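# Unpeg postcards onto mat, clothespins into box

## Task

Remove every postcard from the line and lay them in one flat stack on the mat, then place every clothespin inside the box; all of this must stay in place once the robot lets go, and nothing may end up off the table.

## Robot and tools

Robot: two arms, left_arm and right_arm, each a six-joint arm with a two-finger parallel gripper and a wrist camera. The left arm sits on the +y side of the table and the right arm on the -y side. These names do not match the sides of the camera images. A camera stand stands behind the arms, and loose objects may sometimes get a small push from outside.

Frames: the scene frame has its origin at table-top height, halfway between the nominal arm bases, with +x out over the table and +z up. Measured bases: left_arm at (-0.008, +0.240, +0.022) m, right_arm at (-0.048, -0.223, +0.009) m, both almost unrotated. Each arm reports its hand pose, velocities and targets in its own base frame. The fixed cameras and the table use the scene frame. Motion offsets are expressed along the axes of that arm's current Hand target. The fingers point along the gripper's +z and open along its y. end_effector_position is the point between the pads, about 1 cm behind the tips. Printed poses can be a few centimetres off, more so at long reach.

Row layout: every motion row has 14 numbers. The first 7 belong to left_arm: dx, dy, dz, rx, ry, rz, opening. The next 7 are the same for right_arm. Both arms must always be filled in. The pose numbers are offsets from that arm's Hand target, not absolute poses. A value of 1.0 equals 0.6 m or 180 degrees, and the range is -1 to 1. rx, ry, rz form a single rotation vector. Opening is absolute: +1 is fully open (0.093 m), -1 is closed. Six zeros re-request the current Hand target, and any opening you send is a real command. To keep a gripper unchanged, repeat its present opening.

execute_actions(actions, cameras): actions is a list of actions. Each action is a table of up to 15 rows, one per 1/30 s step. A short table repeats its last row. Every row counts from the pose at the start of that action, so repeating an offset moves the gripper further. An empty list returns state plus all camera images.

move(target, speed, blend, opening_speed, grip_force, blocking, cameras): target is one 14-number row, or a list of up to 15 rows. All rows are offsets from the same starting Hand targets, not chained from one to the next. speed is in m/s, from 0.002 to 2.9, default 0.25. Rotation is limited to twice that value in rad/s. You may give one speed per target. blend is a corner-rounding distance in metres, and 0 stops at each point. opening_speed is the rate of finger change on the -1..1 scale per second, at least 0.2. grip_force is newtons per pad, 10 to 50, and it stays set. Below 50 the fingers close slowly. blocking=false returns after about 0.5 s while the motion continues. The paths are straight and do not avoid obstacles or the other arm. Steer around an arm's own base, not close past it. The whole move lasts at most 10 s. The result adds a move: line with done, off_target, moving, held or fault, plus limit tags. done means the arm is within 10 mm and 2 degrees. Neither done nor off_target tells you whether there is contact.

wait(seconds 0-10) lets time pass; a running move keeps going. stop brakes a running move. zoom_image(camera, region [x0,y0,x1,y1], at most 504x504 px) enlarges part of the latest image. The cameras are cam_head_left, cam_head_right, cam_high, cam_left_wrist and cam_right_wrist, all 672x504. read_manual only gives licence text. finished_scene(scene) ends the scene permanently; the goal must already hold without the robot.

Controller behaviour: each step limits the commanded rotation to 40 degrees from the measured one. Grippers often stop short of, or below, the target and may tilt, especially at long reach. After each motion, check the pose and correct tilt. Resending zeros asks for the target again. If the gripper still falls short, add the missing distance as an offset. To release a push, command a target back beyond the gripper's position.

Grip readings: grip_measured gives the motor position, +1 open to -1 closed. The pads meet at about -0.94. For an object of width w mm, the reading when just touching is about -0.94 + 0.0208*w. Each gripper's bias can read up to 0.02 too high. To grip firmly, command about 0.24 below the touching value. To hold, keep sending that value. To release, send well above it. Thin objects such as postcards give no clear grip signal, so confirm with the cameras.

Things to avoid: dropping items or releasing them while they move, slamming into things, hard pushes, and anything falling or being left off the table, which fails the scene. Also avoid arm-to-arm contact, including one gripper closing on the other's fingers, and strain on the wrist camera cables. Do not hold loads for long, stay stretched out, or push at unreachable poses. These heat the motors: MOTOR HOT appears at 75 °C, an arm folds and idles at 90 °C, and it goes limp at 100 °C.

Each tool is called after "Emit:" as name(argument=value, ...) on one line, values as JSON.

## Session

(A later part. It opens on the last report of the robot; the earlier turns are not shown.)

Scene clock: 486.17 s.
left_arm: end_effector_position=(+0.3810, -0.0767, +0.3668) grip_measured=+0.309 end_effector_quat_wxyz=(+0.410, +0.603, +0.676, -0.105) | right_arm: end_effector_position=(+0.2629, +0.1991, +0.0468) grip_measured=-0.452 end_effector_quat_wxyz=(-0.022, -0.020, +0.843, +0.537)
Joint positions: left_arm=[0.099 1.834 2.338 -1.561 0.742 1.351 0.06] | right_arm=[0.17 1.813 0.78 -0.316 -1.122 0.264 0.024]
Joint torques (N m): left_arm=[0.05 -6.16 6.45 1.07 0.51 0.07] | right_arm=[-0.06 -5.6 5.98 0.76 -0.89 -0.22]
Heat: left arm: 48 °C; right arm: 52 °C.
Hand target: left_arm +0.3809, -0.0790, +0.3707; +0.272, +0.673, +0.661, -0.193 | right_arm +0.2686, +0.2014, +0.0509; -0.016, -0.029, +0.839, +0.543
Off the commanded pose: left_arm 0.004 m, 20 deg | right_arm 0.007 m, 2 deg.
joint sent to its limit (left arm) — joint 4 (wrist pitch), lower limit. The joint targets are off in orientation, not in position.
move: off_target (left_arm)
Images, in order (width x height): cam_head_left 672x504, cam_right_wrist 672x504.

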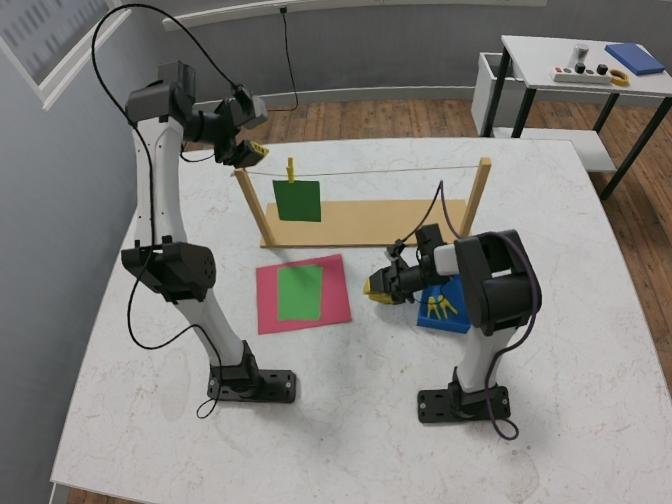

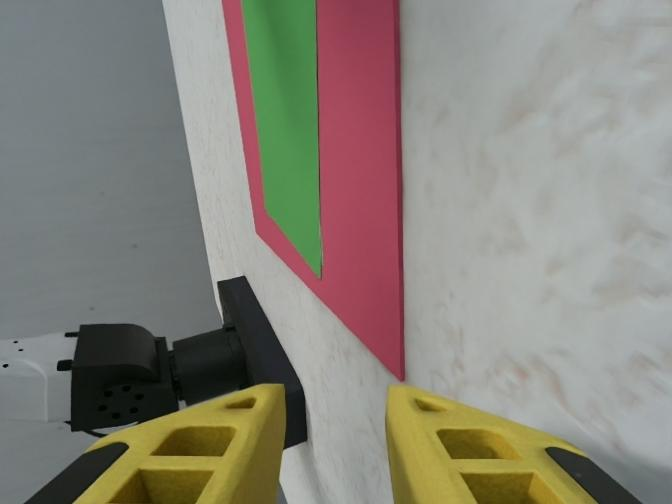

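Emit:
move(target=[[0,0,0,0,0,0,0.31,0,0.152,-0.068,0,0,0,-0.45],[0,0,0,0,0,0,0.31,-0.268,0.1575,-0.11,-0.058,-0.115,-0.468,0.0]], speed=[0.2,0.4], blend=[0.03,0], cameras=["cam_right_wrist","cam_left_wrist"])

Scene clock: 506.10 s.
left_arm: end_effector_position=(+0.3810, -0.0767, +0.3668) grip_measured=+0.309 end_effector_quat_wxyz=(+0.410, +0.603, +0.676, -0.105) | right_arm: end_effector_position=(+0.4278, +0.1926, +0.1637) grip_measured=-0.002 end_effector_quat_wxyz=(+0.478, -0.487, +0.554, +0.477)
Joint positions: left_arm=[0.099 1.834 2.338 -1.561 0.742 1.351 0.06] | right_arm=[0.06 2.041 1.269 0.161 -1.417 -0.542 0.045]
Joint torques (N m): left_arm=[0.05 -6.16 6.45 1.06 0.52 0.07] | right_arm=[-0.58 -8.55 6.01 1.8 -0.69 -0.04]
Heat: left arm: 48 °C; right arm: 50 °C.
Hand target: left_arm +0.3809, -0.0790, +0.3707; +0.272, +0.673, +0.661, -0.193 | right_arm +0.4300, +0.1907, +0.1650; +0.485, -0.490, +0.545, +0.477
Off the commanded pose: left_arm 0.004 m, 20 deg | right_arm 0.003 m, 1 deg.
joint sent to its limit (left arm) — joint 4 (wrist pitch), lower limit. The joint targets are off in orientation, not in position.
move: off_target (left_arm)
Images, in order (width x height): cam_left_wrist 672x504, cam_right_wrist 672x504.

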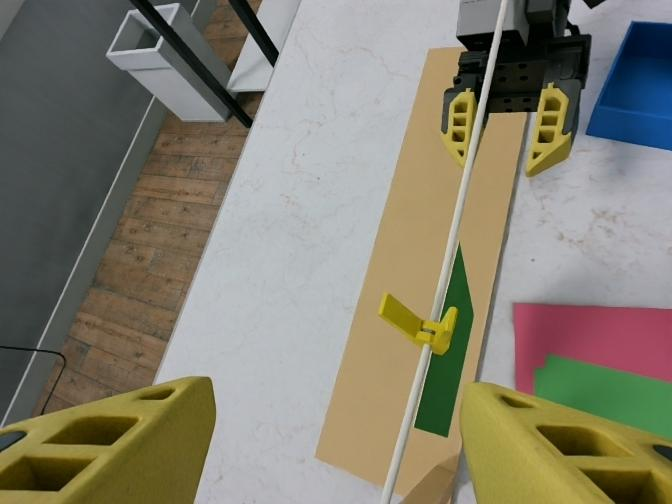

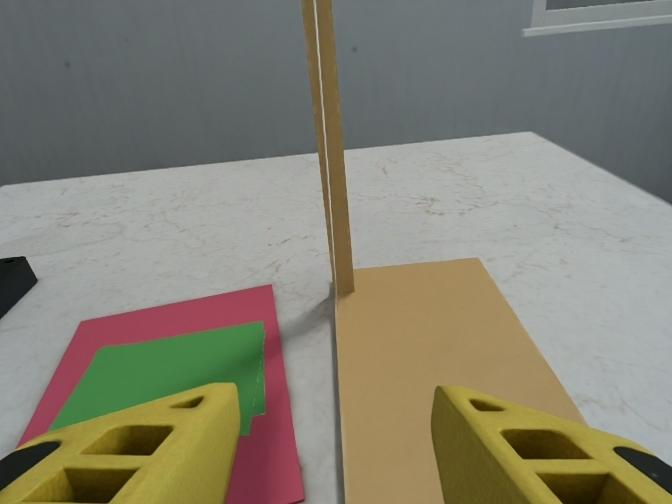

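Emit:
move(target=[0,0,0,0,0,0,0.31,0.01,0.0,0.2,0,0,0,0.0], speed=0.2, cameras=["cam_right_wrist"])

Scene clock: 513.43 s.
left_arm: end_effector_position=(+0.3810, -0.0767, +0.3668) grip_measured=+0.309 end_effector_quat_wxyz=(+0.410, +0.603, +0.676, -0.105) | right_arm: end_effector_position=(+0.4292, +0.3083, +0.1439) grip_measured=-0.002 end_effector_quat_wxyz=(+0.470, -0.487, +0.554, +0.485)
Joint positions: left_arm=[0.099 1.834 2.338 -1.561 0.742 1.351 0.06] | right_arm=[0.323 2.183 1.289 0.656 -1.189 -0.143 0.045]
Joint torques (N m): left_arm=[0.05 -6.16 6.45 1.06 0.52 0.07] | right_arm=[-0.29 -9.44 7.53 2.07 -0.13 -0.03]
Heat: left arm: 49 °C; right arm: 50 °C.
Hand target: left_arm +0.3809, -0.0790, +0.3707; +0.272, +0.673, +0.661, -0.193 | right_arm +0.4370, +0.3097, +0.1500; +0.485, -0.490, +0.545, +0.477
Off the commanded pose: left_arm 0.004 m, 20 deg | right_arm 0.010 m, 2 deg.
joint sent to its limit (left arm) — joint 4 (wrist pitch), lower limit. The joint targets are off in orientation, not in position.
move: off_target (left_arm)
Images, in order (width x height): cam_right_wrist 672x504.

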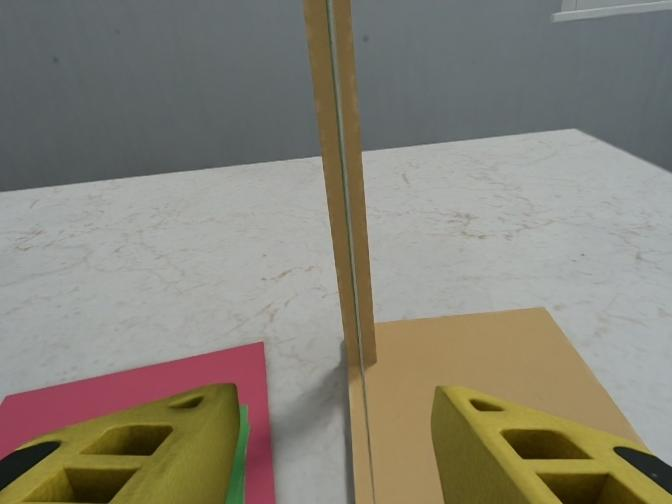

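Emit:
move(target=[[0,0,0,0,0,0,0.31,-0.005,-0.01,0.015,0,0,0,0.0],[0,0,0,0,0,0,0.31,-0.005,-0.01,0.015,0,0,0,-1]], speed=0.15, opening_speed=0.8, cameras=["cam_right_wrist","cam_left_wrist"])

Scene clock: 520.13 s.
left_arm: end_effector_position=(+0.3810, -0.0767, +0.3668) grip_measured=+0.309 end_effector_quat_wxyz=(+0.410, +0.603, +0.676, -0.105) | right_arm: end_effector_position=(+0.4390, +0.3139, +0.1480) grip_measured=-0.989 end_effector_quat_wxyz=(+0.478, -0.487, +0.551, +0.480)
Joint positions: left_arm=[0.099 1.834 2.338 -1.561 0.742 1.351 0.06] | right_arm=[0.328 2.208 1.34 0.656 -1.176 -0.134 0]
Joint torques (N m): left_arm=[0.05 -6.16 6.45 1.07 0.52 0.07] | right_arm=[0.34 -9.57 7.65 1.88 -0.12 -0.03]
Heat: left arm: 49 °C; right arm: 51 °C.
Hand target: left_arm +0.3809, -0.0790, +0.3707; +0.272, +0.673, +0.661, -0.193 | right_arm +0.4437, +0.3184, +0.1520; +0.485, -0.490, +0.545, +0.477
Off the commanded pose: left_arm 0.004 m, 20 deg | right_arm 0.008 m, 1 deg.
joint sent to its limit (left arm) — joint 4 (wrist pitch), lower limit. The joint targets are off in orientation, not in position.
move: off_target (left_arm)
Images, in order (width x height): cam_left_wrist 672x504, cam_right_wrist 672x504.

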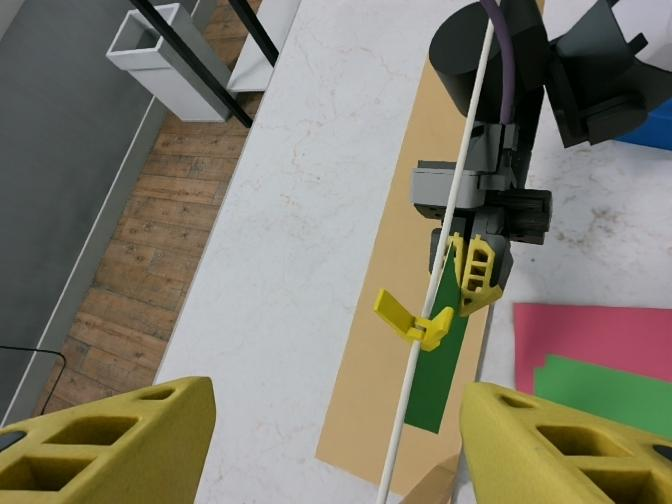

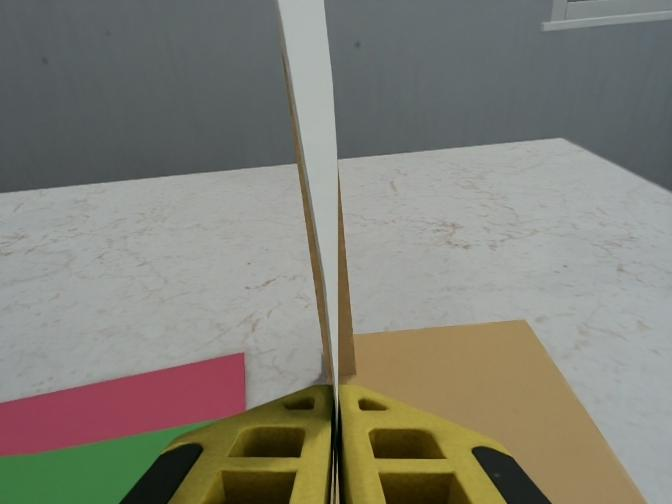

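Emit:
move(target=[0.021,0.001,0.112,0,0,0,0.31,0,0,0,0,0,0,-1], speed=0.18, cameras=["cam_left_wrist"])

Scene clock: 532.90 s.
left_arm: end_effector_position=(+0.3897, -0.1114, +0.3182) grip_measured=+0.309 end_effector_quat_wxyz=(+0.352, +0.641, +0.665, -0.150) | right_arm: end_effector_position=(+0.4390, +0.3139, +0.1480) grip_measured=-0.989 end_effector_quat_wxyz=(+0.478, -0.487, +0.551, +0.480)
Joint positions: left_arm=[-0.005 1.914 2.282 -1.562 0.707 1.388 0.06] | right_arm=[0.328 2.208 1.34 0.656 -1.176 -0.134 0]
Joint torques (N m): left_arm=[-0.05 -7.3 4 0.87 0.27 0.09] | right_arm=[0.31 -9.58 7.62 1.88 -0.13 -0.03]
Heat: left arm: 48 °C; right arm: 51 °C.
Hand target: left_arm +0.3887, -0.1110, +0.3107; +0.272, +0.673, +0.660, -0.193 | right_arm +0.4437, +0.3184, +0.1520; +0.485, -0.490, +0.545, +0.477
Off the commanded pose: left_arm 0.008 m, 11 deg | right_arm 0.008 m, 1 deg.
joint sent to its limit (left arm) — joint 4 (wrist pitch), lower limit. The joint targets are off in orientation, not in position.
move: off_target (left_arm)
Images, in order (width x height): cam_left_wrist 672x504.

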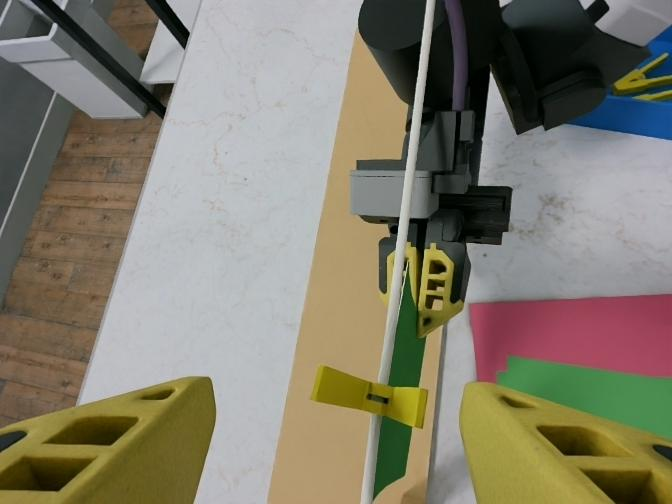

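Emit:
move(target=[0.028,-0.008,0.055,0,0,0,0.31,0,0,0,0,0,0,-1], speed=0.15, cameras=["cam_left_wrist"])

Scene clock: 542.30 s.
left_arm: end_effector_position=(+0.3901, -0.1180, +0.2814) grip_measured=+0.309 end_effector_quat_wxyz=(+0.310, +0.659, +0.663, -0.173) | right_arm: end_effector_position=(+0.4390, +0.3139, +0.1480) grip_measured=-0.989 end_effector_quat_wxyz=(+0.478, -0.487, +0.551, +0.480)
Joint positions: left_arm=[-0.03 1.952 2.208 -1.562 0.685 1.44 0.06] | right_arm=[0.328 2.208 1.34 0.656 -1.176 -0.134 0]
Joint torques (N m): left_arm=[-0.2 -7.71 4.1 0.69 0.27 0.09] | right_arm=[0.32 -9.58 7.65 1.88 -0.13 -0.03]
Heat: left arm: 47 °C; right arm: 51 °C.
Hand target: left_arm +0.3882, -0.1183, +0.2740; +0.272, +0.673, +0.661, -0.193 | right_arm +0.4437, +0.3184, +0.1520; +0.485, -0.490, +0.545, +0.477
Off the commanded pose: left_arm 0.008 m, 5 deg | right_arm 0.008 m, 1 deg.
joint sent to its limit (left arm) — joint 4 (wrist pitch), lower limit. The joint targets are off in orientation, not in position.
move: off_target (left_arm)
Images, in order (width x height): cam_left_wrist 672x504.

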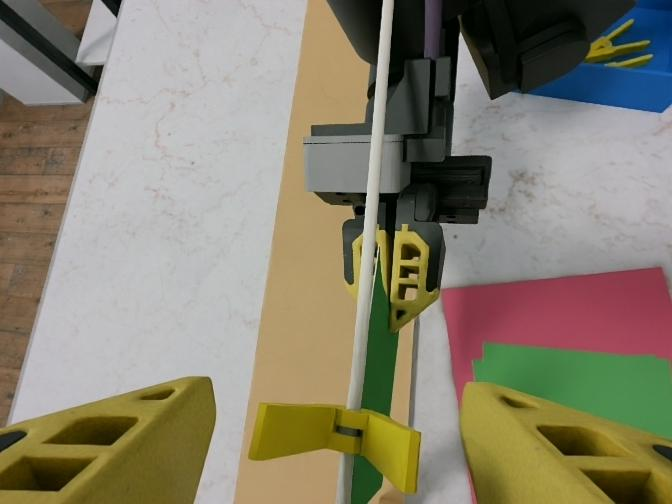

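Emit:
move(target=[[0.0,0,0,0,0,0,-1,0,0,0,0,0,0,-1],[0,0,0,0,0,0,-1,0.078,0,0,0,0,0,-1]], speed=0.12, opening_speed=0.8, cameras=["cam_left_wrist"])

Scene clock: 557.13 s.
left_arm: end_effector_position=(+0.3901, -0.1180, +0.2814) grip_measured=-0.752 end_effector_quat_wxyz=(+0.310, +0.659, +0.663, -0.172) | right_arm: end_effector_position=(+0.4411, +0.3145, +0.1078) grip_measured=-0.989 end_effector_quat_wxyz=(+0.481, -0.489, +0.548, +0.478)
Joint positions: left_arm=[-0.03 1.952 2.208 -1.562 0.684 1.441 0.009] | right_arm=[0.328 2.313 1.323 0.783 -1.175 -0.138 0]
Joint torques (N m): left_arm=[-0.2 -7.72 4.1 0.69 0.27 0.09] | right_arm=[-0.08 -10.02 4.83 2.09 -0.19 -0.03]
Heat: left arm: 46 °C; right arm: 51 °C.
Hand target: left_arm +0.3882, -0.1183, +0.2740; +0.272, +0.672, +0.661, -0.193 | right_arm +0.4415, +0.3151, +0.1055; +0.485, -0.490, +0.545, +0.477
Off the commanded pose: left_arm 0.008 m, 5 deg | right_arm 0.003 m, 1 deg.
joint sent to its limit (left arm) — joint 4 (wrist pitch), lower limit. The joint targets are off in orientation, not in position.
move: off_target (left_arm)
Images, in order (width x height): cam_left_wrist 672x504.

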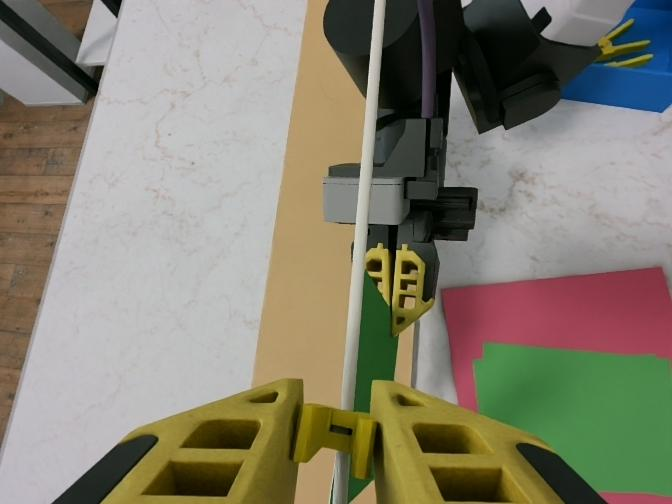

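Emit:
move(target=[[-0.0875,0.016,-0.11,0,0,0,-1,0,0,0,0,0,0,-1],[-0.102,-0.149,-0.133,0,0,0,-1,0,0,0,0,0,0,-1],[0.155,-0.155,-0.341,0,0,0,-1,-0.0275,0.0865,-0.016,0,0,0,-1],[0.155,-0.155,-0.341,0,0,0,-1,-0.124,0.304,-0.054,0.058,0.115,0.468,-1],[0.155,-0.155,-0.341,0,0,0,-1,0.062,0.303,0.029,0.058,0.115,0.468,-1]], speed=[0.15,0.25,0.3,0.45,0.25], blend=[0,0.03,0.01,0.01,0], cameras=["cam_left_wrist","cam_right_wrist","cam_head_left"])

Scene clock: 576.07 s.
left_arm: end_effector_position=(+0.2793, +0.0795, +0.3605) grip_measured=-0.753 end_effector_quat_wxyz=(+0.411, +0.556, +0.717, +0.086) | right_arm: end_effector_position=(+0.2588, +0.3396, +0.0772) grip_measured=-0.989 end_effector_quat_wxyz=(-0.021, -0.028, +0.840, +0.542)
Joint positions: left_arm=[0.692 1.443 1.894 -1.57 0.768 1.827 0.009] | right_arm=[0.605 1.834 0.84 0.267 -0.902 0.967 0]
Joint torques (N m): left_arm=[-0.13 -3.43 6.37 1.05 0.38 0.08] | right_arm=[0.24 -6.68 4.62 2.01 -0.34 -0.02]
Heat: left arm: 45 °C; right arm: 53 °C.
Hand target: left_arm +0.2803, +0.0796, +0.3653; +0.272, +0.673, +0.660, -0.193 | right_arm +0.2594, +0.3415, +0.0753; -0.016, -0.029, +0.839, +0.543
Off the commanded pose: left_arm 0.005 m, 39 deg | right_arm 0.003 m, 1 deg.
joint sent to its limit (left arm) — joint 4 (wrist pitch), lower limit. The joint targets are off in orientation, not in position.
move: off_target (left_arm)
Images, in order (width x height): cam_head_left 672x504, cam_left_wrist 672x504, cam_right_wrist 672x504.

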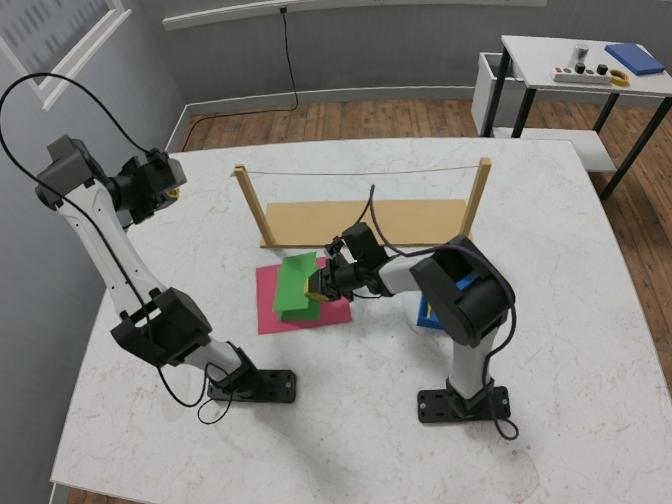

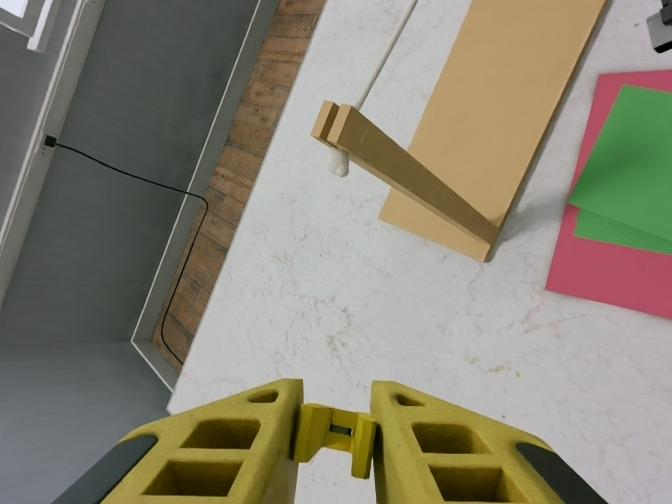

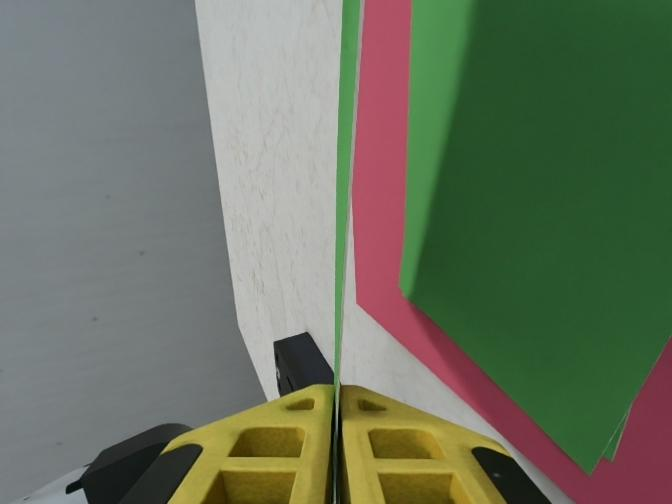

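Emit:
move(target=[[0.0,0,0,0,0,0,-1,0,-0.035,0.015,0,0,0,-1],[0,0,0,0,0,0,-1,0,-0.035,0.015,0,0,0,-0.45],[0,0,0,0,0,0,-1,0,-0.12,-0.177,0,0,0,-0.45],[0,0,0,0,0,0,-1,0,0.03,-0.245,0,0,0,-0.45]], speed=[0.08,0.2,0.5,0.25], blend=[0,0,0.02,0], opening_speed=0.8, cameras=["cam_right_wrist","cam_head_left"])

Emit:
zoom_image(camera="cam_head_left", region=[230, 230, 520, 350])

Scene clock: 597.53 s.
left_arm: end_effector_position=(+0.2793, +0.0795, +0.3605) grip_measured=-0.753 end_effector_quat_wxyz=(+0.411, +0.556, +0.717, +0.086) | right_arm: end_effector_position=(+0.2609, +0.2139, +0.1457) grip_measured=-0.452 end_effector_quat_wxyz=(-0.025, -0.021, +0.842, +0.538)
Joint positions: left_arm=[0.692 1.443 1.894 -1.57 0.768 1.827 0.009] | right_arm=[0.222 1.572 0.963 -0.646 -1.114 0.37 0.024]
Joint torques (N m): left_arm=[-0.12 -3.43 6.37 1.05 0.38 0.08] | right_arm=[-0.38 -5 7.66 0.92 -0.8 -0.16]
Heat: left arm: 46 °C; right arm: 52 °C.
Hand target: left_arm +0.2803, +0.0796, +0.3653; +0.272, +0.673, +0.660, -0.193 | right_arm +0.2674, +0.2151, +0.1521; -0.016, -0.029, +0.839, +0.543
Off the commanded pose: left_arm 0.005 m, 39 deg | right_arm 0.009 m, 2 deg.
joint sent to its limit (left arm) — joint 4 (wrist pitch), lower limit. The joint targets are off in orientation, not in position.
move: off_target (left_arm)
Images, in order (width x height): cam_head_left 672x504, cam_right_wrist 672x504.

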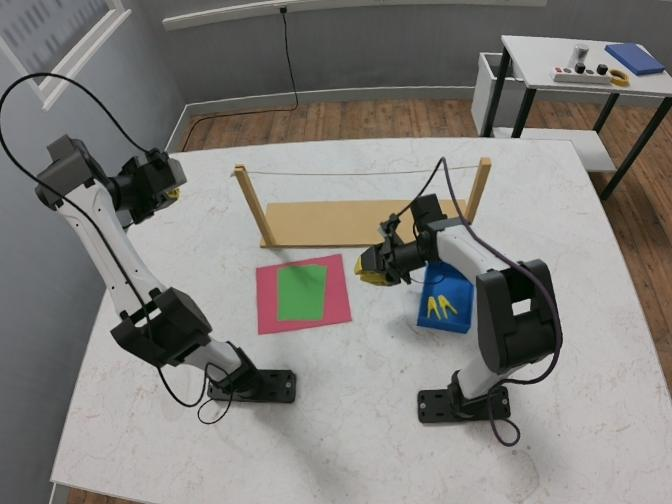

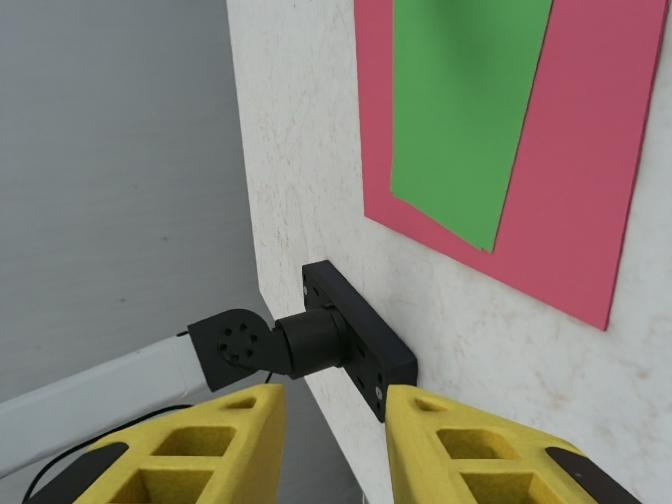

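Scaled by 1.738.

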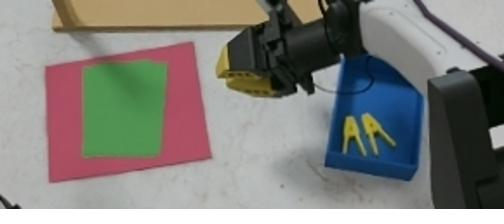

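Emit:
move(target=[[0,0,0,0,0,0,-1,0.087,-0.0625,-0.588,0.356,0.019,-0.03,-0.45],[-0.48,-0.118,0.76,0,0,0,-1,0.087,-0.0625,-0.588,0.356,0.019,-0.03,-0.45]], speed=0.35, blend=0.08, cameras=["cam_left_wrist","cam_head_left"])

Scene clock: 613.23 s.
left_arm: end_effector_position=(+0.2303, -0.4231, +0.1707) grip_measured=-0.753 end_effector_quat_wxyz=(+0.250, +0.679, +0.662, -0.195) | right_arm: end_effector_position=(+0.2351, -0.1218, +0.2565) grip_measured=-0.452 end_effector_quat_wxyz=(+0.111, -0.081, +0.989, -0.052)
Joint positions: left_arm=[-0.974 1.865 1.627 -0.745 0.286 0.536 0.009] | right_arm=[-0.5 1.43 1.672 -1.57 -0.035 -0.659 0.024]
Joint torques (N m): left_arm=[0.64 -8.21 8.73 1.67 -0.04 -0.06] | right_arm=[-0.28 -3.63 7.15 0.84 -0.03 -0.11]
Heat: left arm: 46 °C; right arm: 50 °C.
Hand target: left_arm +0.2401, -0.4306, +0.1814; +0.272, +0.673, +0.661, -0.193 | right_arm +0.2370, -0.1247, +0.2625; +0.002, -0.086, +0.996, +0.014
Off the commanded pose: left_arm 0.016 m, 3 deg | right_arm 0.007 m, 15 deg.
joint sent to its limit (right arm) — joint 4 (wrist pitch), lower limit. The joint targets are off in orientation, not in position.
move: off_target (left_arm, right_arm)
Images, in order (width x height): cam_head_left 672x504, cam_left_wrist 672x504.

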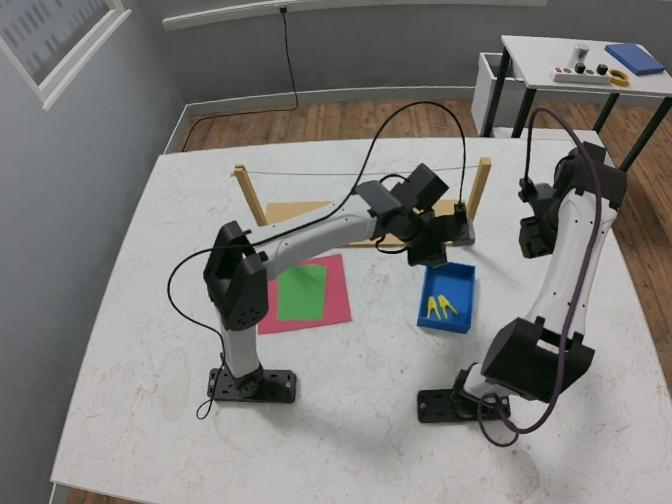

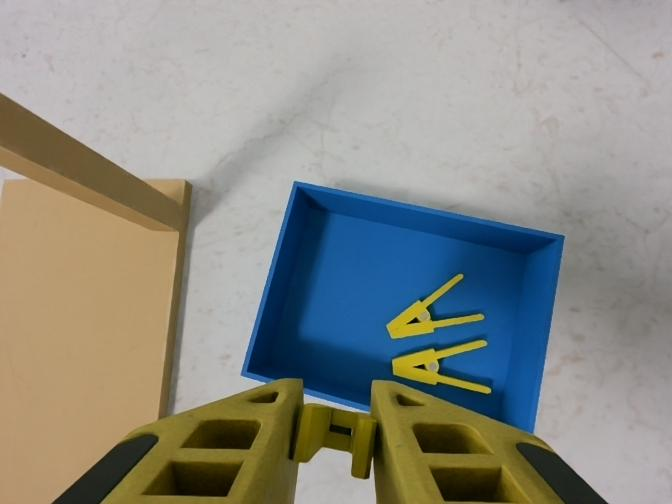

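Emit:
move(target=[[0.042,-0.020,0.216,0,0,0,-1,0,0,0,0,0,0,-0.45],[0.042,-0.020,0.216,0,0,0,0.05,0,0,0,0,0,0,-0.45]], speed=0.2, opening_speed=0.8, cameras=["cam_left_wrist"])

Emit:
move(target=[-0.165,0.03,-0.207,0,0,0,0.05,0,0,0,0,0,0,-0.45], speed=0.25, cameras=["cam_left_wrist","cam_head_left","cam_high"])

Scene clock: 625.83 s.
left_arm: end_effector_position=(+0.2397, -0.4883, +0.0627) grip_measured=+0.049 end_effector_quat_wxyz=(+0.263, +0.676, +0.660, -0.195) | right_arm: end_effector_position=(+0.2351, -0.1218, +0.2565) grip_measured=-0.452 end_effector_quat_wxyz=(+0.111, -0.081, +0.989, -0.052)
Joint positions: left_arm=[-1.04 2.146 1.582 -0.378 0.241 0.475 0.048] | right_arm=[-0.5 1.43 1.672 -1.57 -0.035 -0.659 0.024]
Joint torques (N m): left_arm=[0.06 -10.5 6.11 1.74 -0.06 -0.06] | right_arm=[-0.29 -3.6 7.16 0.84 -0.03 -0.11]
Heat: left arm: 50 °C; right arm: 48 °C.
Hand target: left_arm +0.2425, -0.4917, +0.0638; +0.272, +0.673, +0.660, -0.193 | right_arm +0.2370, -0.1247, +0.2625; +0.002, -0.086, +0.996, +0.014
Off the commanded pose: left_arm 0.004 m, 1 deg | right_arm 0.007 m, 15 deg.
joint sent to its limit (right arm) — joint 4 (wrist pitch), lower limit. The joint targets are off in orientation, not in position.
move: off_target (right_arm)
Images, in order (width x height): cam_left_wrist 672x504.

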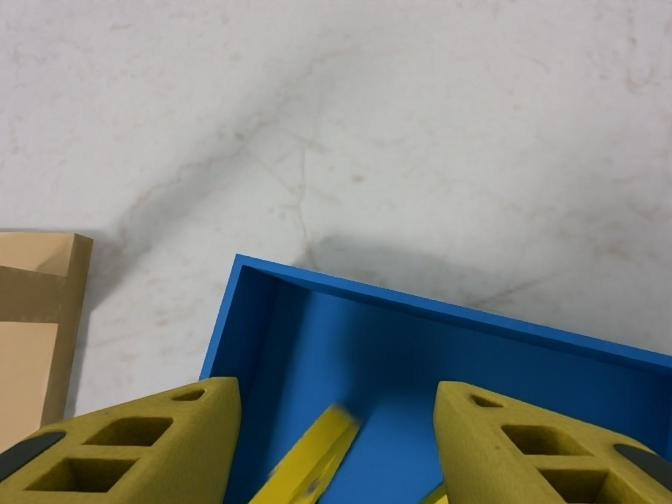

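Scene clock: 627.50 s.
left_arm: end_effector_position=(+0.2406, -0.4895, +0.2180) grip_measured=+0.049 end_effector_quat_wxyz=(+0.266, +0.674, +0.661, -0.197) | right_arm: end_effector_position=(+0.2351, -0.1218, +0.2565) grip_measured=-0.452 end_effector_quat_wxyz=(+0.111, -0.081, +0.989, -0.052)
Joint positions: left_arm=[-1.04 2.135 2.186 -0.985 0.24 0.47 0.048] | right_arm=[-0.5 1.43 1.672 -1.57 -0.035 -0.659 0.024]
Joint torques (N m): left_arm=[0.13 -9.8 8.68 1.39 -0.06 -0.01] | right_arm=[-0.32 -3.58 7.16 0.84 -0.04 -0.1]
Heat: left arm: 50 °C; right arm: 48 °C.
Hand target: left_arm +0.2429, -0.4917, +0.2235; +0.272, +0.673, +0.661, -0.193 | right_arm +0.2370, -0.1247, +0.2625; +0.002, -0.086, +0.996, +0.014
Off the commanded pose: left_arm 0.006 m, 1 deg | right_arm 0.007 m, 15 deg.
joint sent to its limit (right arm) — joint 4 (wrist pitch), lower limit. The joint targets are off in orientation, not in position.
move: off_target (right_arm)
Images, in order (width x height): cam_head_left 672x504, cam_high 672x504, cam_left_wrist 672x504.

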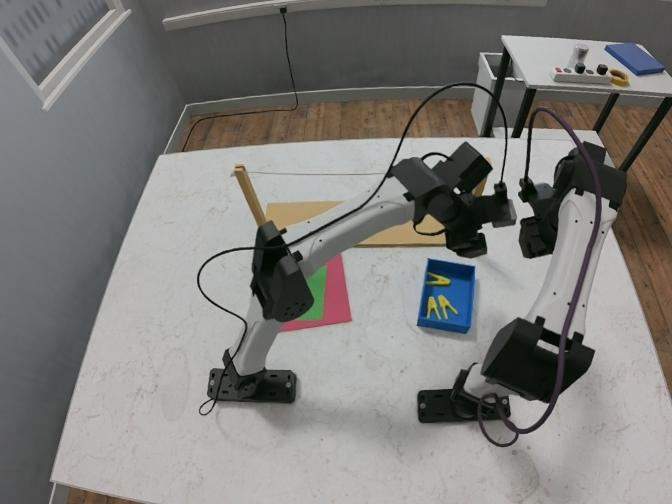

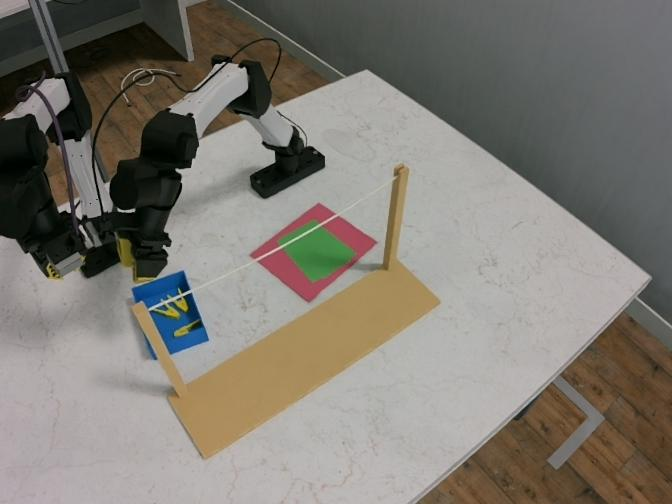

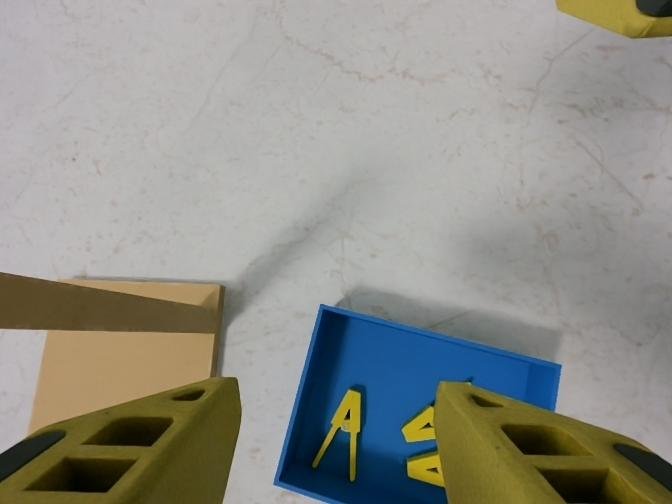

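All three pins are in the box and the cards are stacked on the mat.

Emit:
finished_scene(scene=2)

The scene is finished: the task was done.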